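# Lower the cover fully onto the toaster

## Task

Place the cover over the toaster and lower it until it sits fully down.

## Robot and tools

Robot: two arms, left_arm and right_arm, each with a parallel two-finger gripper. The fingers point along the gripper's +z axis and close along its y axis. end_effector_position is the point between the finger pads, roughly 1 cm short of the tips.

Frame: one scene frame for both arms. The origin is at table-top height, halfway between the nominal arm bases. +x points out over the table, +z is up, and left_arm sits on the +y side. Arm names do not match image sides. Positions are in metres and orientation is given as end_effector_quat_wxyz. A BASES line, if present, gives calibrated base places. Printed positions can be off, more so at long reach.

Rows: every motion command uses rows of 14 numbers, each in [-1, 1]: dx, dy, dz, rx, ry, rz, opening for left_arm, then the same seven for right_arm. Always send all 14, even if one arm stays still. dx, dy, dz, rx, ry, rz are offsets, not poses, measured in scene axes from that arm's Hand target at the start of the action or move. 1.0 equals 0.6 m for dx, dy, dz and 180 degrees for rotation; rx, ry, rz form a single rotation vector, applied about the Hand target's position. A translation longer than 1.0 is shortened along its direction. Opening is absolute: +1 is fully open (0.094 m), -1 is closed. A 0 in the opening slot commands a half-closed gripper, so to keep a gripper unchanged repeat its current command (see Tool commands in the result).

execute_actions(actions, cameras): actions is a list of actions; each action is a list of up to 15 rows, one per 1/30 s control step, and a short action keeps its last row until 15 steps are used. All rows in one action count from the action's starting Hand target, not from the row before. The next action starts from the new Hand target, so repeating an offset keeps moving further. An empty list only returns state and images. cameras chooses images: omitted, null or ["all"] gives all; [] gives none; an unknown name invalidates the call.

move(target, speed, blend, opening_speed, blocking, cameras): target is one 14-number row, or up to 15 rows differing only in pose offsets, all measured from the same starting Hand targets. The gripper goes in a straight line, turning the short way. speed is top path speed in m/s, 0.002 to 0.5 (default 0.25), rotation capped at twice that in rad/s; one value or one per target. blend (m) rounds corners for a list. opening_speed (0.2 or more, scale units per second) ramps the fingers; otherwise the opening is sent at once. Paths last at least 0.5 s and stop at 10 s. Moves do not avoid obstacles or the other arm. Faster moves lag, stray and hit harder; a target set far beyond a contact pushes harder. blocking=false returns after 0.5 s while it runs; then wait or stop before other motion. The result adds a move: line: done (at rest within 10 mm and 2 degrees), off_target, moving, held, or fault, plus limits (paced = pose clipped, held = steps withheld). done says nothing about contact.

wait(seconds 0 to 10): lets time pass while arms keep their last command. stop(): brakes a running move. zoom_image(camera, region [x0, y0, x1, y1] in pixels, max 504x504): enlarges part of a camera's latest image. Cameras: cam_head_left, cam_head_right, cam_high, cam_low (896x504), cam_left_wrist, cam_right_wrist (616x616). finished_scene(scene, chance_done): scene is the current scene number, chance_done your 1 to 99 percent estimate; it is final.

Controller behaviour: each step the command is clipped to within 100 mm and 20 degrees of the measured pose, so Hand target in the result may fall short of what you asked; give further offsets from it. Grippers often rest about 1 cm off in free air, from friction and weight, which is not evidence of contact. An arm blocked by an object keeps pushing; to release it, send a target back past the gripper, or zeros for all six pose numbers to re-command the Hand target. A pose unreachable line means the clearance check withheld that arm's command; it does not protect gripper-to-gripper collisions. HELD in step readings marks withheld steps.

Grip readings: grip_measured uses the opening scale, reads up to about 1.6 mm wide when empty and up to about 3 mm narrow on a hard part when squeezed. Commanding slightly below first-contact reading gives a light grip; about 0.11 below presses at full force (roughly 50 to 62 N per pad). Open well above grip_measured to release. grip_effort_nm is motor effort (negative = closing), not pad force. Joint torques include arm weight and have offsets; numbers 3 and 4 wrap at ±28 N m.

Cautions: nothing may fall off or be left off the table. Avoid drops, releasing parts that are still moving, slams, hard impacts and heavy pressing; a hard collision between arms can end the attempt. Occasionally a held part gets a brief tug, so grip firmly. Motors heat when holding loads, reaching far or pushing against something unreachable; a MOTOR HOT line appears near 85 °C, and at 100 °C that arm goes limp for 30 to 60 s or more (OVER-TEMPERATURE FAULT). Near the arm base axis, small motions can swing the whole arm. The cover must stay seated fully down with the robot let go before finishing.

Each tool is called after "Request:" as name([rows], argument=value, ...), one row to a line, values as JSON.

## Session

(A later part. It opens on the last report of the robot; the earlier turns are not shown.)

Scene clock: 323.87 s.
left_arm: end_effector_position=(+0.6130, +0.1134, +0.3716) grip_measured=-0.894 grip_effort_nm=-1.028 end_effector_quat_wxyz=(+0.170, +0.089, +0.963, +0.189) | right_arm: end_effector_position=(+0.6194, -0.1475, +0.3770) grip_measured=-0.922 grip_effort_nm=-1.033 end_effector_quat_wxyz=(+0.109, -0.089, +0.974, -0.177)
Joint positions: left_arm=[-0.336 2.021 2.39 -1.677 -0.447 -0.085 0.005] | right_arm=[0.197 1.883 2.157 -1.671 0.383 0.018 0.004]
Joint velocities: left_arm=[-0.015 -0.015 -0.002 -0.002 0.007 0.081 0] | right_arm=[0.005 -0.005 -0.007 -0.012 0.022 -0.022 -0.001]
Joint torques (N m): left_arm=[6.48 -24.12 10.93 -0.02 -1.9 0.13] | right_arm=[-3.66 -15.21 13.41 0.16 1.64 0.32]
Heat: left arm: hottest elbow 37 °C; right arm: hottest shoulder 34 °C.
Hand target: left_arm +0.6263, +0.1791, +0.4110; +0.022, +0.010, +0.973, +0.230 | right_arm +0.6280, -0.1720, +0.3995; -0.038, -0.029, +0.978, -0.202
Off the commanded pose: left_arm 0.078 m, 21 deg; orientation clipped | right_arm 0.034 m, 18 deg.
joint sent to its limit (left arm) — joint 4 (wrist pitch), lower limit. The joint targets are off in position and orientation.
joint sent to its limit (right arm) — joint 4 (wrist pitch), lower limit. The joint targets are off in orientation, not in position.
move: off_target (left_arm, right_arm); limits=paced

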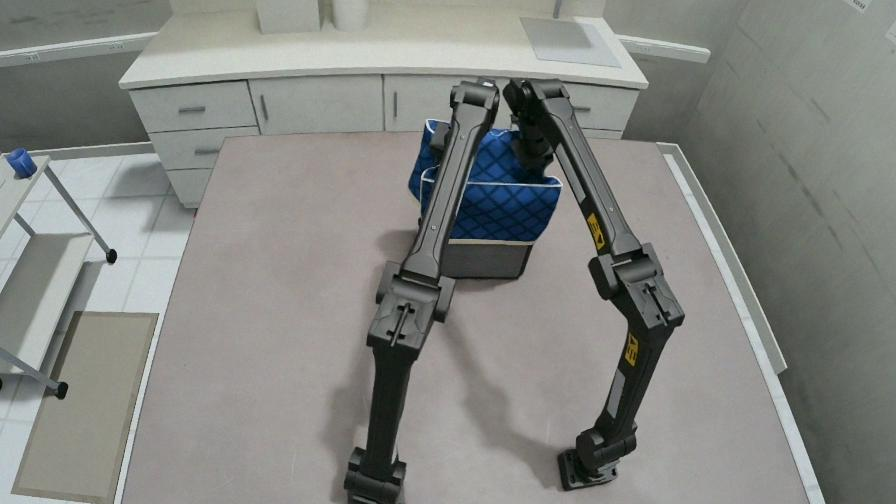

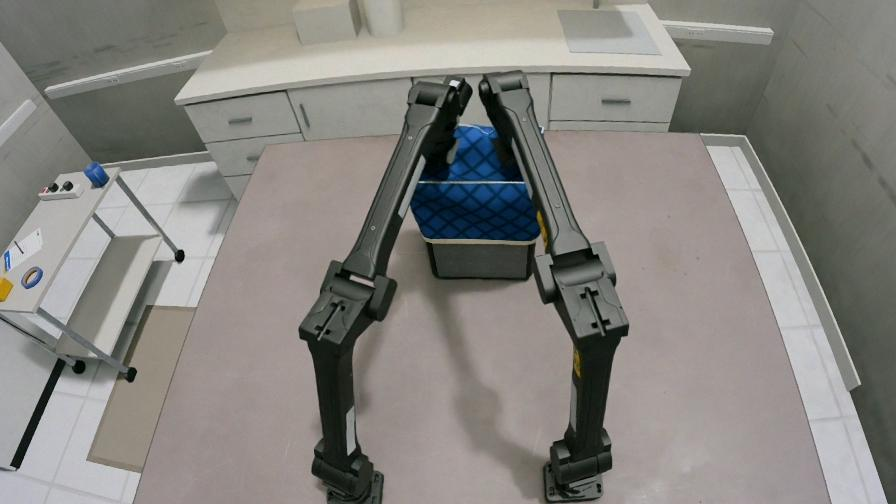

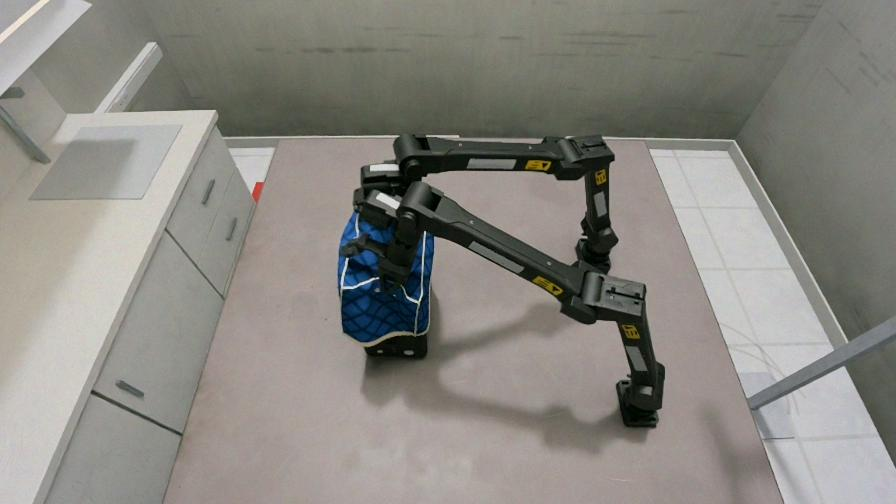

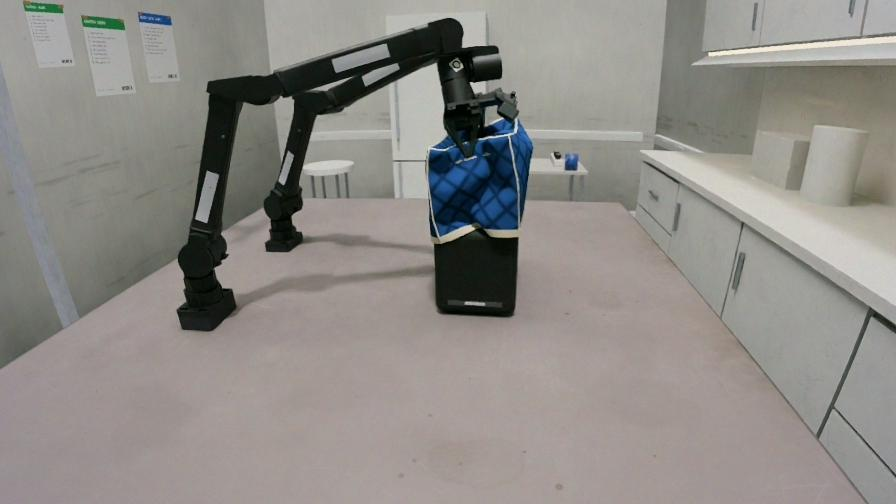

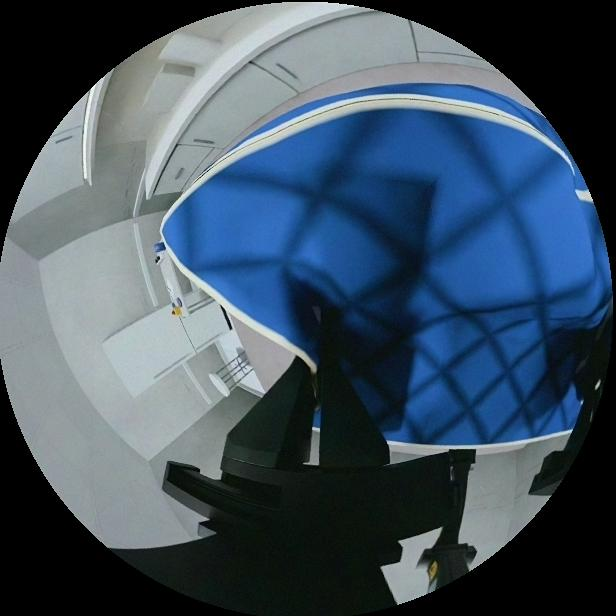

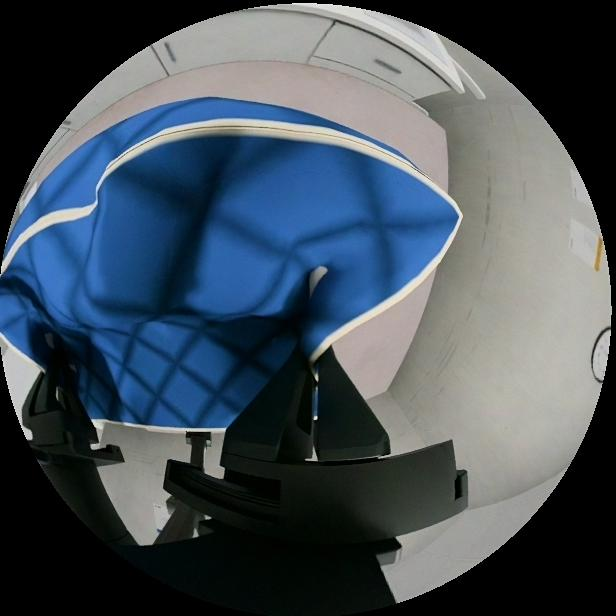

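Request:
move(target=[0,-0.01,-0.12,0,0,0,-1,0,-0.015,-0.11,0,0,0,-1], speed=0.12, cameras=["cam_low","cam_head_left","cam_high"])

Request:
zoom_image(camera="cam_low", region=[360, 60, 600, 330])

Request:
zoom_image(camera="cam_high", region=[330, 290, 450, 370])

Request:
zoom_image(camera="cam_head_left", region=[380, 100, 600, 300])

Scene clock: 332.17 s.
left_arm: end_effector_position=(+0.6110, +0.1137, +0.3452) grip_measured=-0.894 grip_effort_nm=-1.023 end_effector_quat_wxyz=(+0.147, +0.076, +0.968, +0.191) | right_arm: end_effector_position=(+0.6178, -0.1470, +0.3658) grip_measured=-0.922 grip_effort_nm=-1.038 end_effector_quat_wxyz=(+0.100, -0.075, +0.977, -0.175)
Joint positions: left_arm=[-0.336 2.032 2.343 -1.677 -0.445 -0.128 0.005] | right_arm=[0.197 1.888 2.138 -1.671 0.377 0.053 0.004]
Joint velocities: left_arm=[-0.005 -0.005 -0.002 -0.017 -0.066 0.022 -0.001] | right_arm=[-0.005 -0.005 0.007 -0.012 -0.037 0.007 -0.001]
Joint torques (N m): left_arm=[6.24 -21.07 7.41 -0.03 -1.56 -0.05] | right_arm=[-4.95 -12.4 7.3 0.13 1.38 0.34]
Heat: left arm: hottest elbow 37 °C; right arm: hottest shoulder 34 °C.
Hand target: left_arm +0.6259, +0.1744, +0.3390; +0.022, +0.009, +0.973, +0.230 | right_arm +0.6270, -0.1811, +0.3330; -0.038, -0.029, +0.978, -0.203
Off the commanded pose: left_arm 0.062 m, 17 deg | right_arm 0.048 m, 17 deg.
joint sent to its limit (left arm) — joint 4 (wrist pitch), lower limit. The joint targets are off in position and orientation.
joint sent to its limit (right arm) — joint 4 (wrist pitch), lower limit. The joint targets are off in orientation, not in position.
move: off_target (left_arm, right_arm)
Images, in order (width x height): cam_head_left 896x504, cam_high 896x504, cam_low 896x504.

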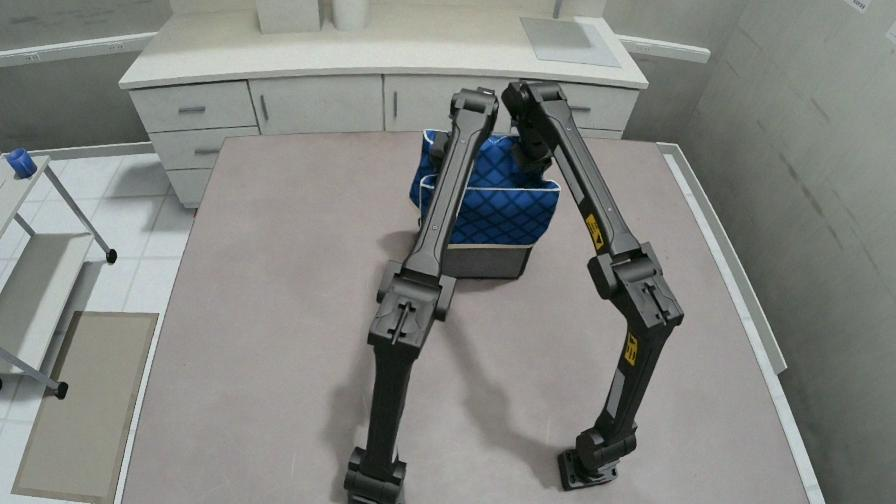

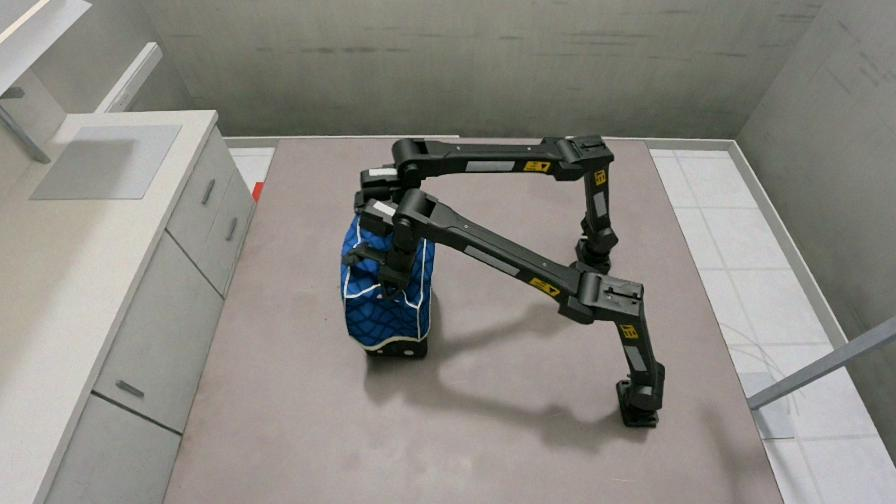

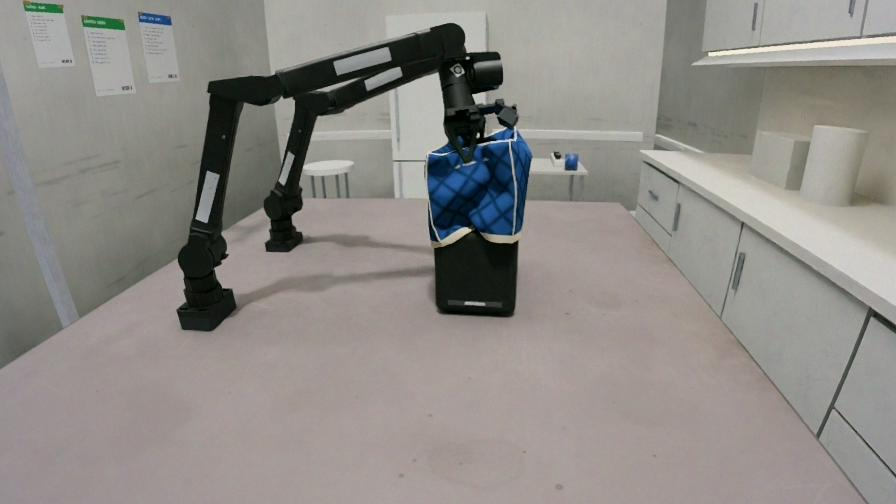

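Scaled by 1.867.

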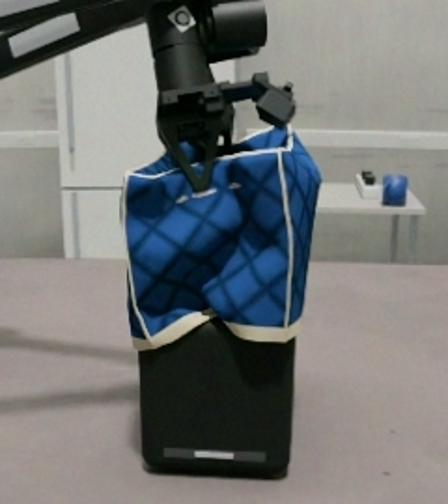

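Scaled by 4.200.

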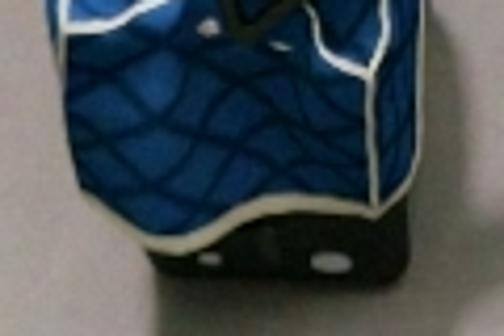

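Scaled by 2.291.

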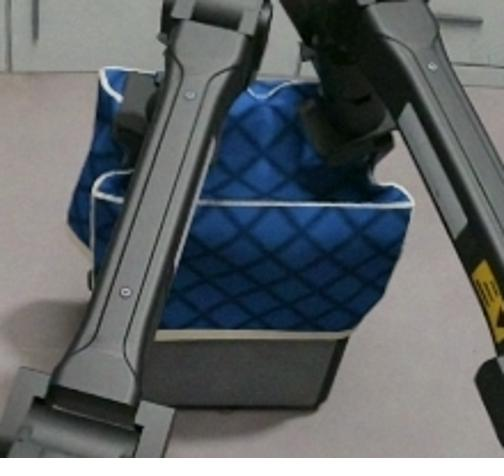

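Request:
move([
  [0,0.03,0.09,0,0,0,-1,0,0.03,0.06,0,0,0,-1],
  [0,0.085,0.09,0,0,0,-1,0,0.07,0.06,0,0,0,-1],
  [0,0.085,-0.08,0,0,0,-1,0,0.05,-0.05,0,0,0,-1],
], speed=0.12, cameras=["cam_low","cam_head_left","cam_high"])

Request:
zoom_image(camera="cam_low", region=[360, 60, 600, 330])

Request:
zoom_image(camera="cam_high", region=[330, 290, 450, 370])

Request:
zoom_image(camera="cam_head_left", region=[380, 100, 600, 300])

Scene clock: 340.93 s.
left_arm: end_effector_position=(+0.6130, +0.1513, +0.2951) grip_measured=-0.894 grip_effort_nm=-1.028 end_effector_quat_wxyz=(+0.087, +0.072, +0.973, +0.201) | right_arm: end_effector_position=(+0.6172, -0.1097, +0.3257) grip_measured=-0.922 grip_effort_nm=-1.033 end_effector_quat_wxyz=(+0.073, -0.077, +0.980, -0.167)
Joint positions: left_arm=[-0.277 2.06 2.266 -1.677 -0.431 -0.103 0.005] | right_arm=[0.251 1.938 2.114 -1.67 0.359 0.117 0.004]
Joint velocities: left_arm=[0.005 0.005 0.012 -0.007 0.007 -0.051 -0.001] | right_arm=[-0.005 -0.024 -0.002 -0.012 0.007 -0.037 0.001]
Joint torques (N m): left_arm=[7.53 -22.36 7.51 -0.16 -1.79 -0.06] | right_arm=[-5.66 -13.92 7.73 -0.01 1.58 0.33]
Heat: left arm: hottest elbow 37 °C; right arm: hottest shoulder 34 °C.
Hand target: left_arm +0.6262, +0.2262, +0.2919; +0.022, +0.008, +0.973, +0.231 | right_arm +0.6263, -0.1511, +0.3029; -0.038, -0.029, +0.978, -0.202
Off the commanded pose: left_arm 0.075 m, 11 deg | right_arm 0.048 m, 15 deg.
joint sent to its limit (left arm) — joint 4 (wrist pitch), lower limit. The joint targets are off in position and orientation.
joint sent to its limit (right arm) — joint 4 (wrist pitch), lower limit. The joint targets are off in orientation, not in position.
move: off_target (left_arm, right_arm); limits=paced
Images, in order (width x height): cam_head_left 896x504, cam_high 896x504, cam_low 896x504.

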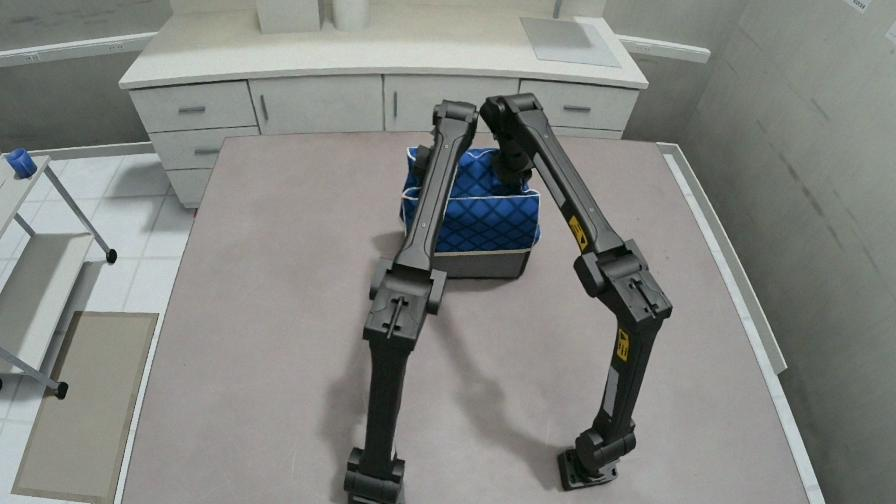

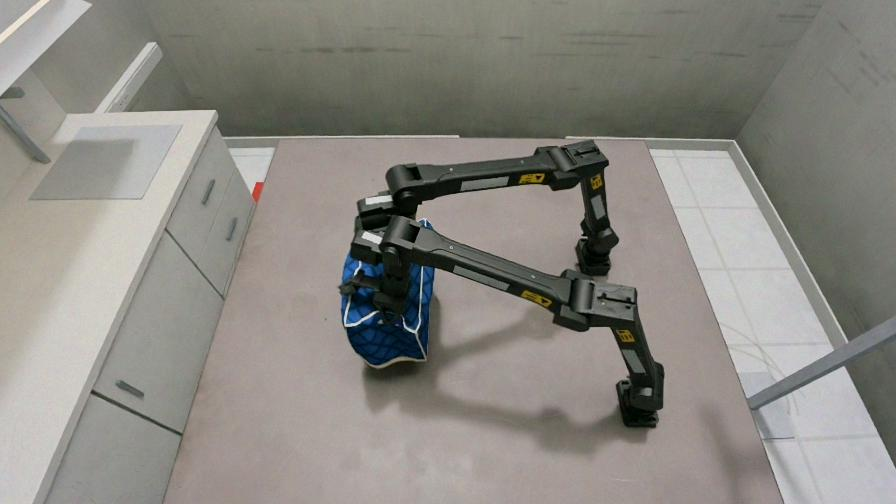

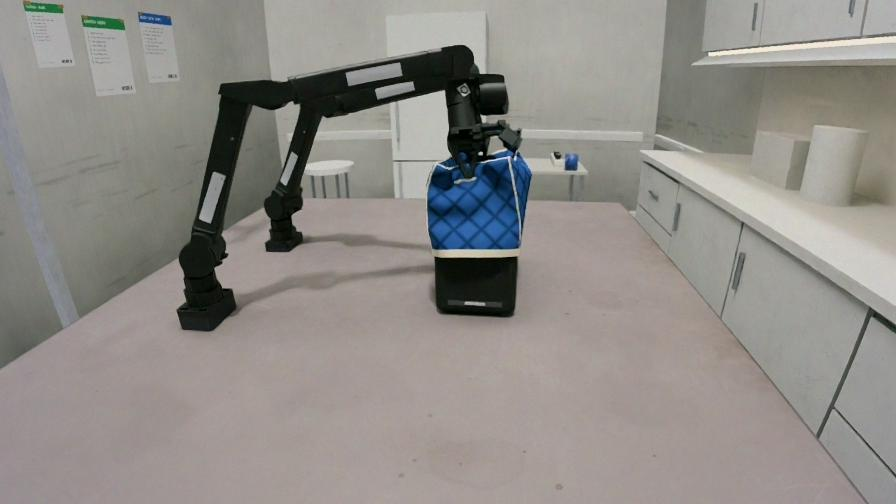

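Scaled by 1.867.

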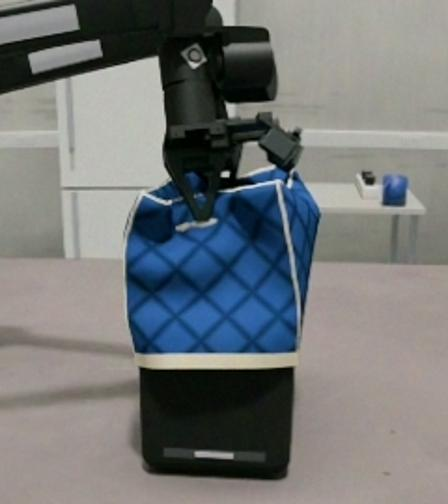

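Scaled by 4.200.

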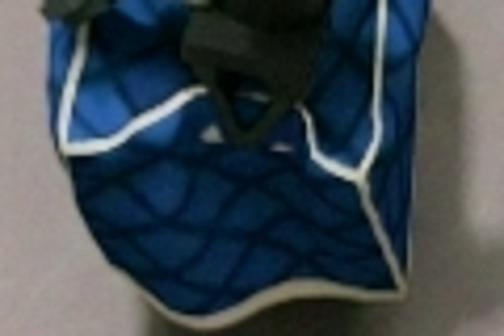

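Scaled by 2.291.

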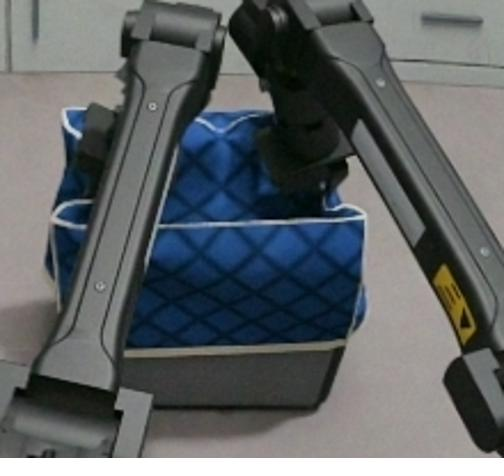

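Request:
move([
  [0,-0.01,-0.06,0,0,0,-1,0,-0.0,0.13,0,0,0,-1],
  [0,-0.01,-0.06,0,0,0,-1,0,-0.08,0.13,0,0,0,-1],
], speed=0.12, cameras=["cam_low","cam_head_left","cam_head_right","cam_high"])

Request:
zoom_image(camera="cam_high", region=[330, 290, 450, 370])

Request:
zoom_image(camera="cam_head_left", region=[380, 100, 600, 300])

Scene clock: 347.50 s.
left_arm: end_effector_position=(+0.6122, +0.1492, +0.2717) grip_measured=-0.894 grip_effort_nm=-1.023 end_effector_quat_wxyz=(+0.069, +0.059, +0.976, +0.197) | right_arm: end_effector_position=(+0.6175, -0.1167, +0.3293) grip_measured=-0.922 grip_effort_nm=-1.033 end_effector_quat_wxyz=(+0.069, -0.107, +0.979, -0.162)
Joint positions: left_arm=[-0.277 2.082 2.245 -1.677 -0.416 -0.139 0.005] | right_arm=[0.236 1.93 2.114 -1.668 0.343 0.04 0.004]
Joint velocities: left_arm=[0.005 0.005 -0.007 0.012 0.007 -0.007 0] | right_arm=[-0.015 0.005 -0.007 0.012 0.022 0.037 0]
Joint torques (N m): left_arm=[6.83 -20.72 7.08 -0.36 -2.21 -0.07] | right_arm=[-9.82 -19.55 12.33 -0.05 2.56 0]
Heat: left arm: hottest elbow 37 °C; right arm: hottest shoulder 34 °C.
Hand target: left_arm +0.6259, +0.2207, +0.2557; +0.022, +0.008, +0.973, +0.231 | right_arm +0.6277, -0.1990, +0.3816; -0.038, -0.028, +0.978, -0.203
Off the commanded pose: left_arm 0.074 m, 9 deg | right_arm 0.098 m, 16 deg.
joint sent to its limit (left arm) — joint 4 (wrist pitch), lower limit. The joint targets are off in position and orientation.
joint sent to its limit (right arm) — joint 4 (wrist pitch), lower limit. The joint targets are off in position and orientation.
move: off_target (left_arm, right_arm); limits=paced
Images, in order (width x height): cam_head_left 896x504, cam_head_right 896x504, cam_high 896x504, cam_low 896x504.

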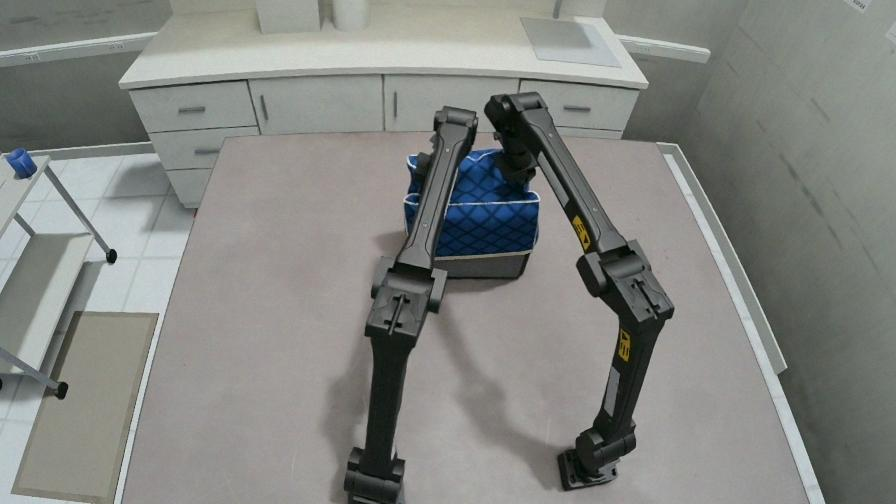

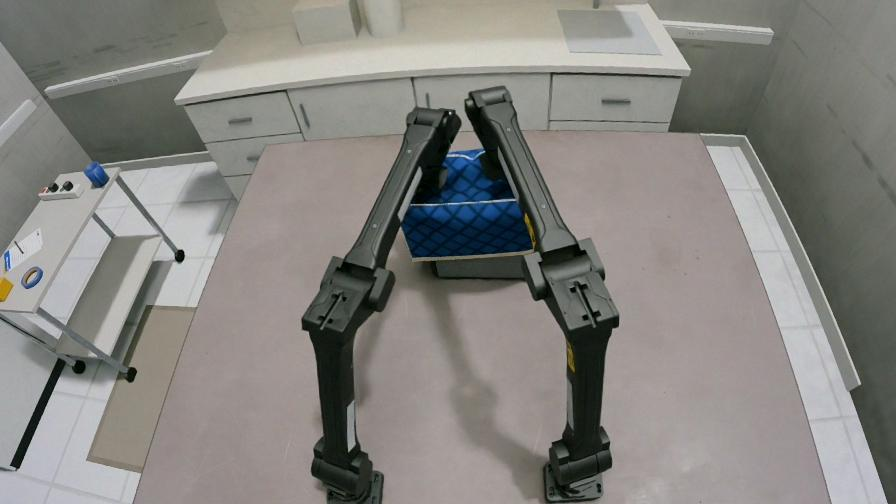

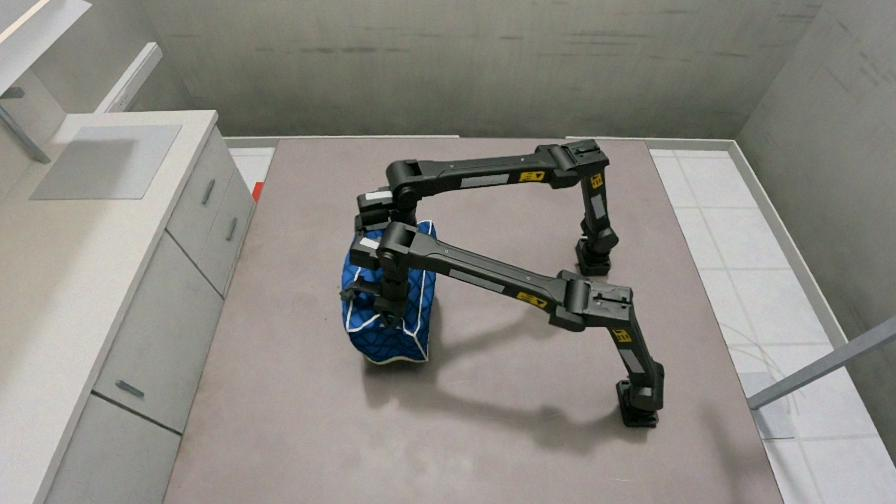

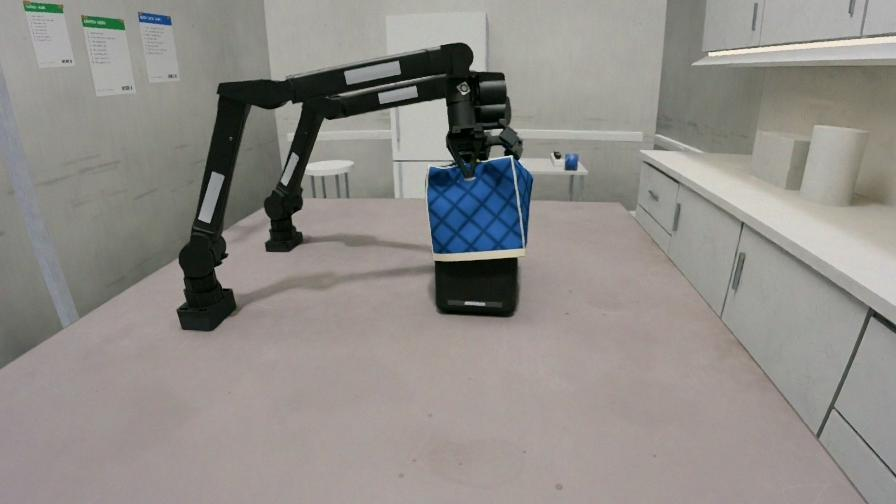

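Scaled by 4.200.

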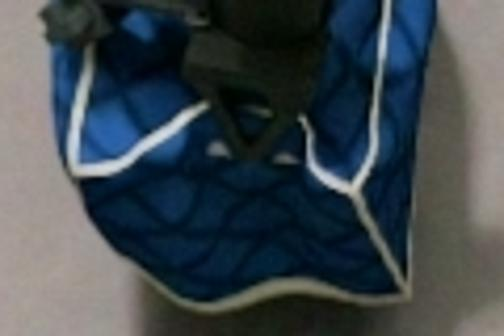

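Scaled by 2.291.

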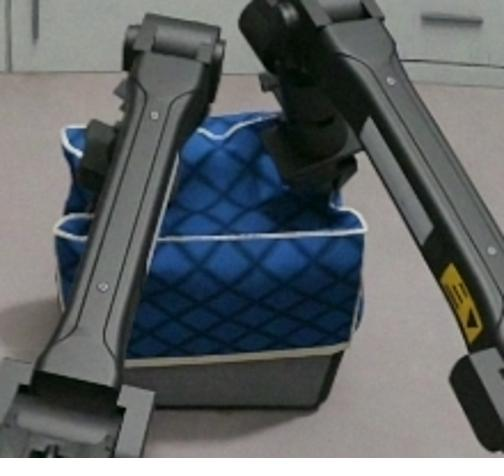

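Request:
move(target=[0,-0.07,-0.02,0,0,0,-1,0,-0.04,0.05,-0.05,0,0,-1], speed=0.12, cameras=["cam_low","cam_head_left","cam_right_wrist","cam_high"])

Request:
zoom_image(camera="cam_high", region=[330, 290, 450, 370])

Request:
zoom_image(camera="cam_head_left", region=[380, 100, 600, 300])

Scene clock: 354.20 s.
left_arm: end_effector_position=(+0.6078, +0.1255, +0.2687) grip_measured=-0.894 grip_effort_nm=-1.028 end_effector_quat_wxyz=(+0.075, +0.049, +0.977, +0.193) | right_arm: end_effector_position=(+0.6213, -0.1372, +0.3421) grip_measured=-0.922 grip_effort_nm=-1.033 end_effector_quat_wxyz=(+0.078, -0.116, +0.964, -0.226)
Joint positions: left_arm=[-0.313 2.086 2.243 -1.677 -0.415 -0.198 0.005] | right_arm=[0.236 1.924 2.114 -1.668 0.474 0.011 0.004]
Joint velocities: left_arm=[0.005 0.005 -0.017 -0.007 0.051 -0.037 0] | right_arm=[-0.005 -0.015 -0.002 -0.007 -0.022 -0.007 0.001]
Joint torques (N m): left_arm=[5.19 -19.25 7.62 -0.43 -2.21 -0.05] | right_arm=[-8.88 -20.07 12.7 -0.08 3.13 0.09]
Heat: left arm: hottest shoulder 36 °C; right arm: hottest wrist yaw 37 °C.
Hand target: left_arm +0.6210, +0.1803, +0.2447; +0.049, +0.015, +0.973, +0.225 (last step not sent: back at the drive's target) | right_arm +0.6183, -0.2091, +0.3997; +0.112, -0.058, +0.958, -0.259 (last step not sent: back at the drive's target)
Off the commanded pose: left_arm 0.061 m, 9 deg | right_arm 0.111 m, 18 deg.
move: held (left_arm, right_arm; a check stopped the path); limits=paced,held
pose unreachable (left arm): on one or more control steps of this call, first in action 0 (counted from 0), this arm could not follow its commanded pose, so it was not sent that pose on those steps. On the call's last step it was still not sent that pose. It may still have moved: this result reports where it is.
cause: moving toward the commanded pose would bring a part of the arm too close to another arm (this arm's wrist (the part past joint 4) and the right arm's wrist (the part past joint 4), where that arm would come to rest).
pose unreachable (right arm): on one or more control steps of this call, first in action 0 (counted from 0), this arm could not follow its commanded pose, so it was not sent that pose on those steps. On the call's last step it was still not sent that pose. It may still have moved: this result reports where it is.
cause: moving toward the commanded pose would bring a part of the arm too close to another arm (this arm's wrist (the part past joint 4) and the left arm's wrist (the part past joint 4), along the way the arms are being sent, or toward where that arm still pushes).
Images, in order (width x height): cam_head_left 896x504, cam_high 896x504, cam_low 896x504, cam_right_wrist 616x616.

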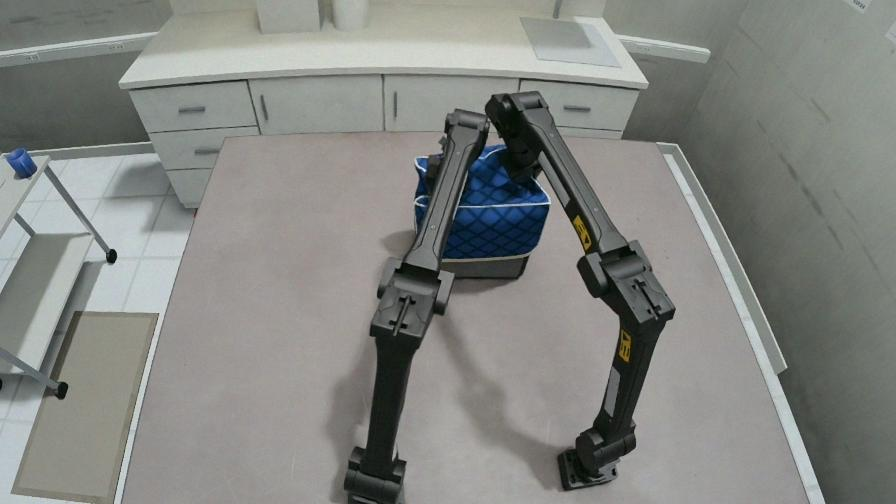

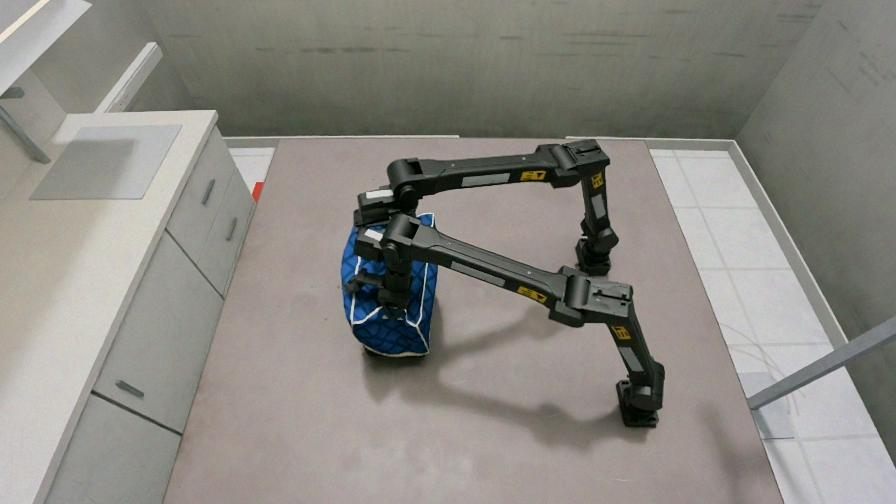

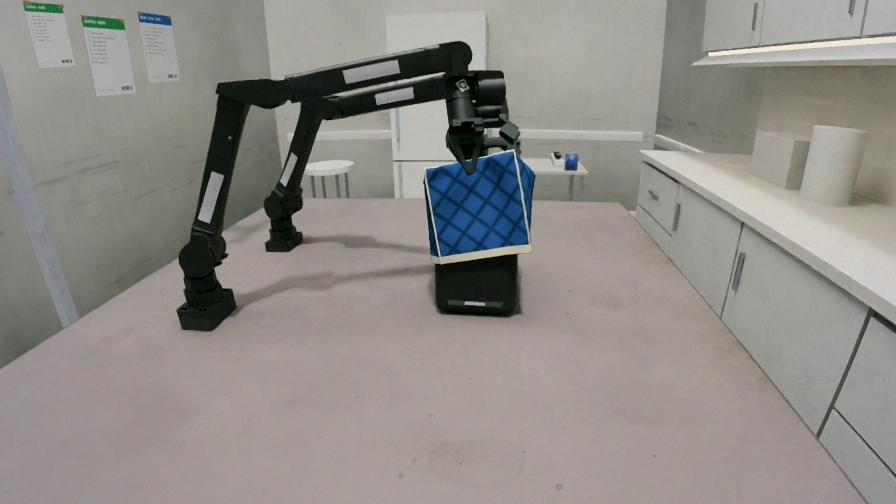

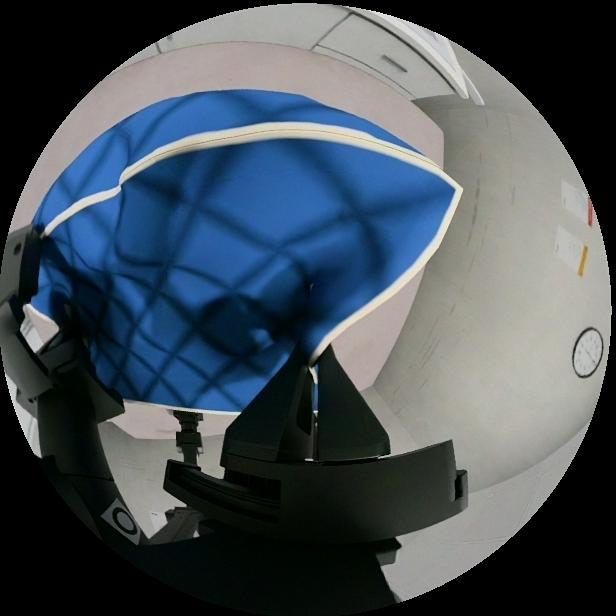

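Scaled by 4.200.

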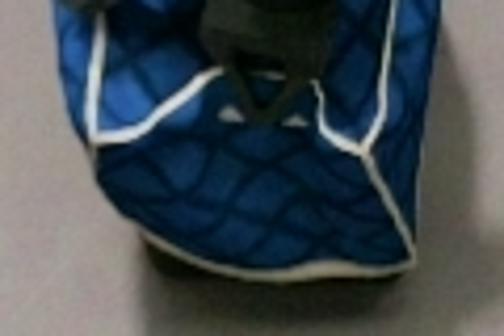

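Scaled by 2.291.

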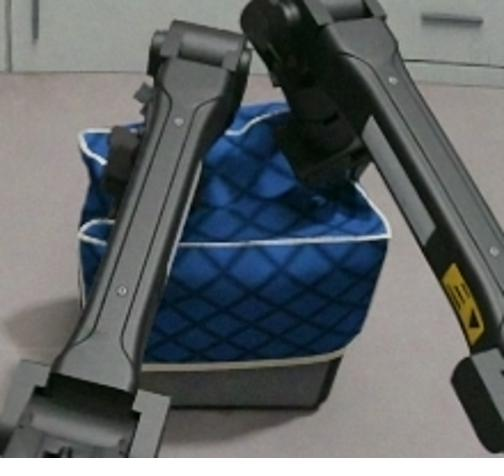

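Request:
move(target=[0,-0.02,-0.03,-0.04,0,0,-1,0,-0.02,-0.2,0,0,0,-1], speed=0.12, cameras=["cam_low","cam_head_left","cam_head_right"])

Request:
zoom_image(camera="cam_head_left", region=[380, 100, 600, 300])

Request:
zoom_image(camera="cam_head_right", region=[350, 60, 600, 310])

Scene clock: 359.17 s.
left_arm: end_effector_position=(+0.6094, +0.1225, +0.2669) grip_measured=-0.894 grip_effort_nm=-1.018 end_effector_quat_wxyz=(+0.078, +0.048, +0.978, +0.185) | right_arm: end_effector_position=(+0.6215, -0.1380, +0.3425) grip_measured=-0.922 grip_effort_nm=-1.033 end_effector_quat_wxyz=(+0.078, -0.116, +0.963, -0.228)
Joint positions: left_arm=[-0.313 2.086 2.24 -1.665 -0.4 -0.198 0.005] | right_arm=[0.236 1.924 2.114 -1.668 0.479 0.011 0.004]
Joint velocities: left_arm=[0.005 -0.015 -0.002 -0.017 -0.037 -0.066 0] | right_arm=[-0.024 0.005 -0.007 0.012 0.066 -0.037 0]
Joint torques (N m): left_arm=[5.3 -20.78 6 -0.09 -1.71 -0.06] | right_arm=[-8.88 -19.96 12.68 -0.05 2.96 0.1]
Heat: left arm: hottest elbow 36 °C; right arm: hottest wrist yaw 40 °C.
Hand target: left_arm +0.6177, +0.1767, +0.2420; +0.048, +0.015, +0.976, +0.212 (last step not sent: back at the drive's target) | right_arm +0.6183, -0.2091, +0.3997; +0.112, -0.058, +0.958, -0.259 (last step not sent: back at the drive's target)
Off the commanded pose: left_arm 0.062 m, 6 deg | right_arm 0.104 m, 8 deg.
held back during your reply time or a wait (left arm), on 90 control steps: a part of the arm was too close to another arm, or the arm's last command would have brought one too close.
held back during your reply time or a wait (right arm), on 90 control steps: a part of the arm was too close to another arm, or the arm's last command would have brought one too close.
move: held (left_arm, right_arm; a check stopped the path); limits=held
pose unreachable (left arm): on one or more control steps of this call, first in action 0 (counted from 0), this arm could not follow its commanded pose, so it was not sent that pose on those steps. On the call's last step it was still not sent that pose. It may still have moved: this result reports where it is.
cause: moving toward the commanded pose would bring a part of the arm too close to another arm (this arm's wrist (the part past joint 4) and the right arm's wrist (the part past joint 4)).
pose unreachable (right arm): on one or more control steps of this call, first in action 0 (counted from 0), this arm could not follow its commanded pose, so it was not sent that pose on those steps. On the call's last step it was still not sent that pose. It may still have moved: this result reports where it is.
cause: moving toward the commanded pose would bring a part of the arm too close to another arm (this arm's wrist (the part past joint 4) and the left arm's wrist (the part past joint 4)).
Images, in order (width x height): cam_head_left 896x504, cam_head_right 896x504, cam_low 896x504.

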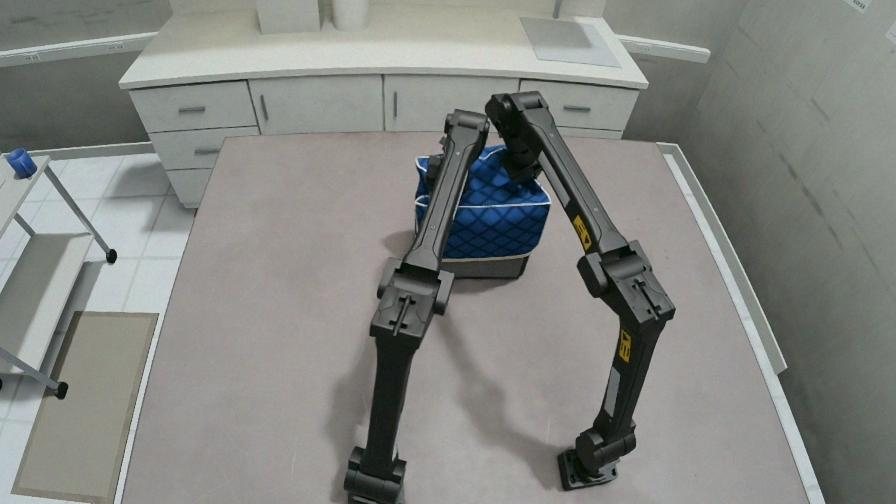

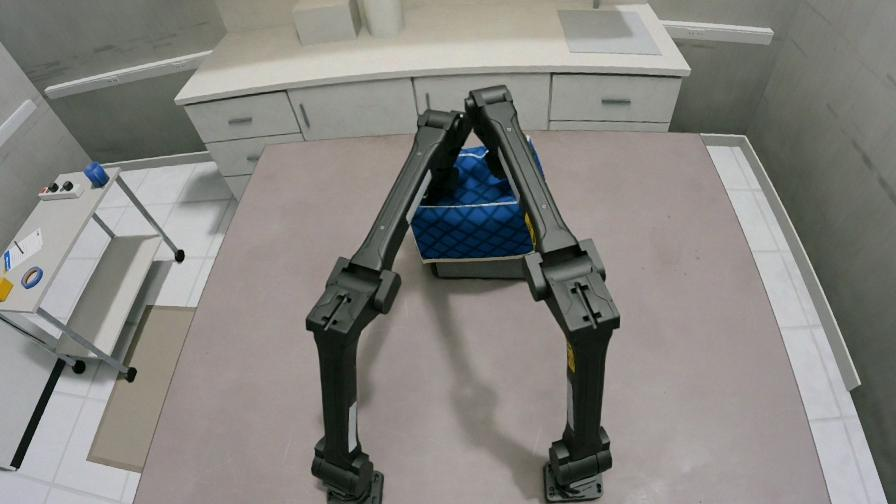

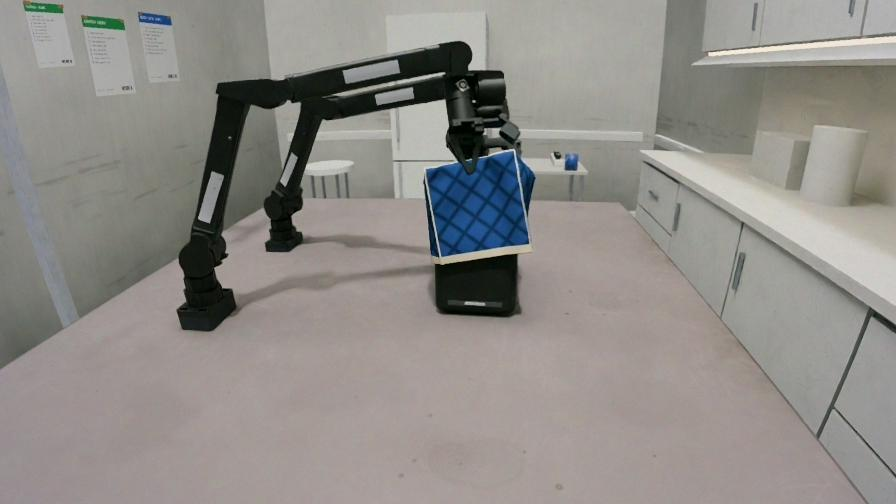

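Scaled by 2.291.

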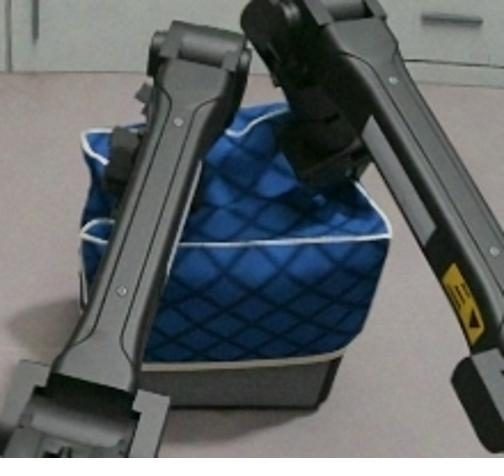

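Scaled by 2.016.

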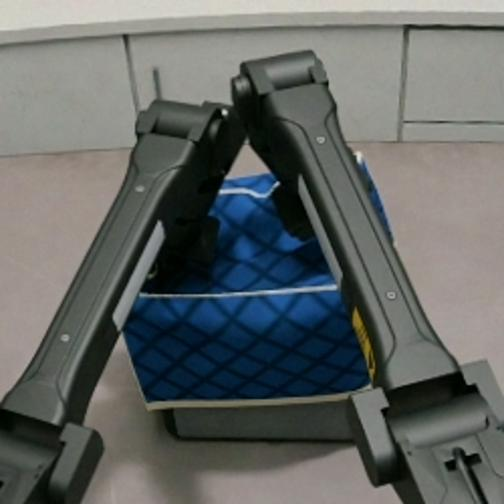

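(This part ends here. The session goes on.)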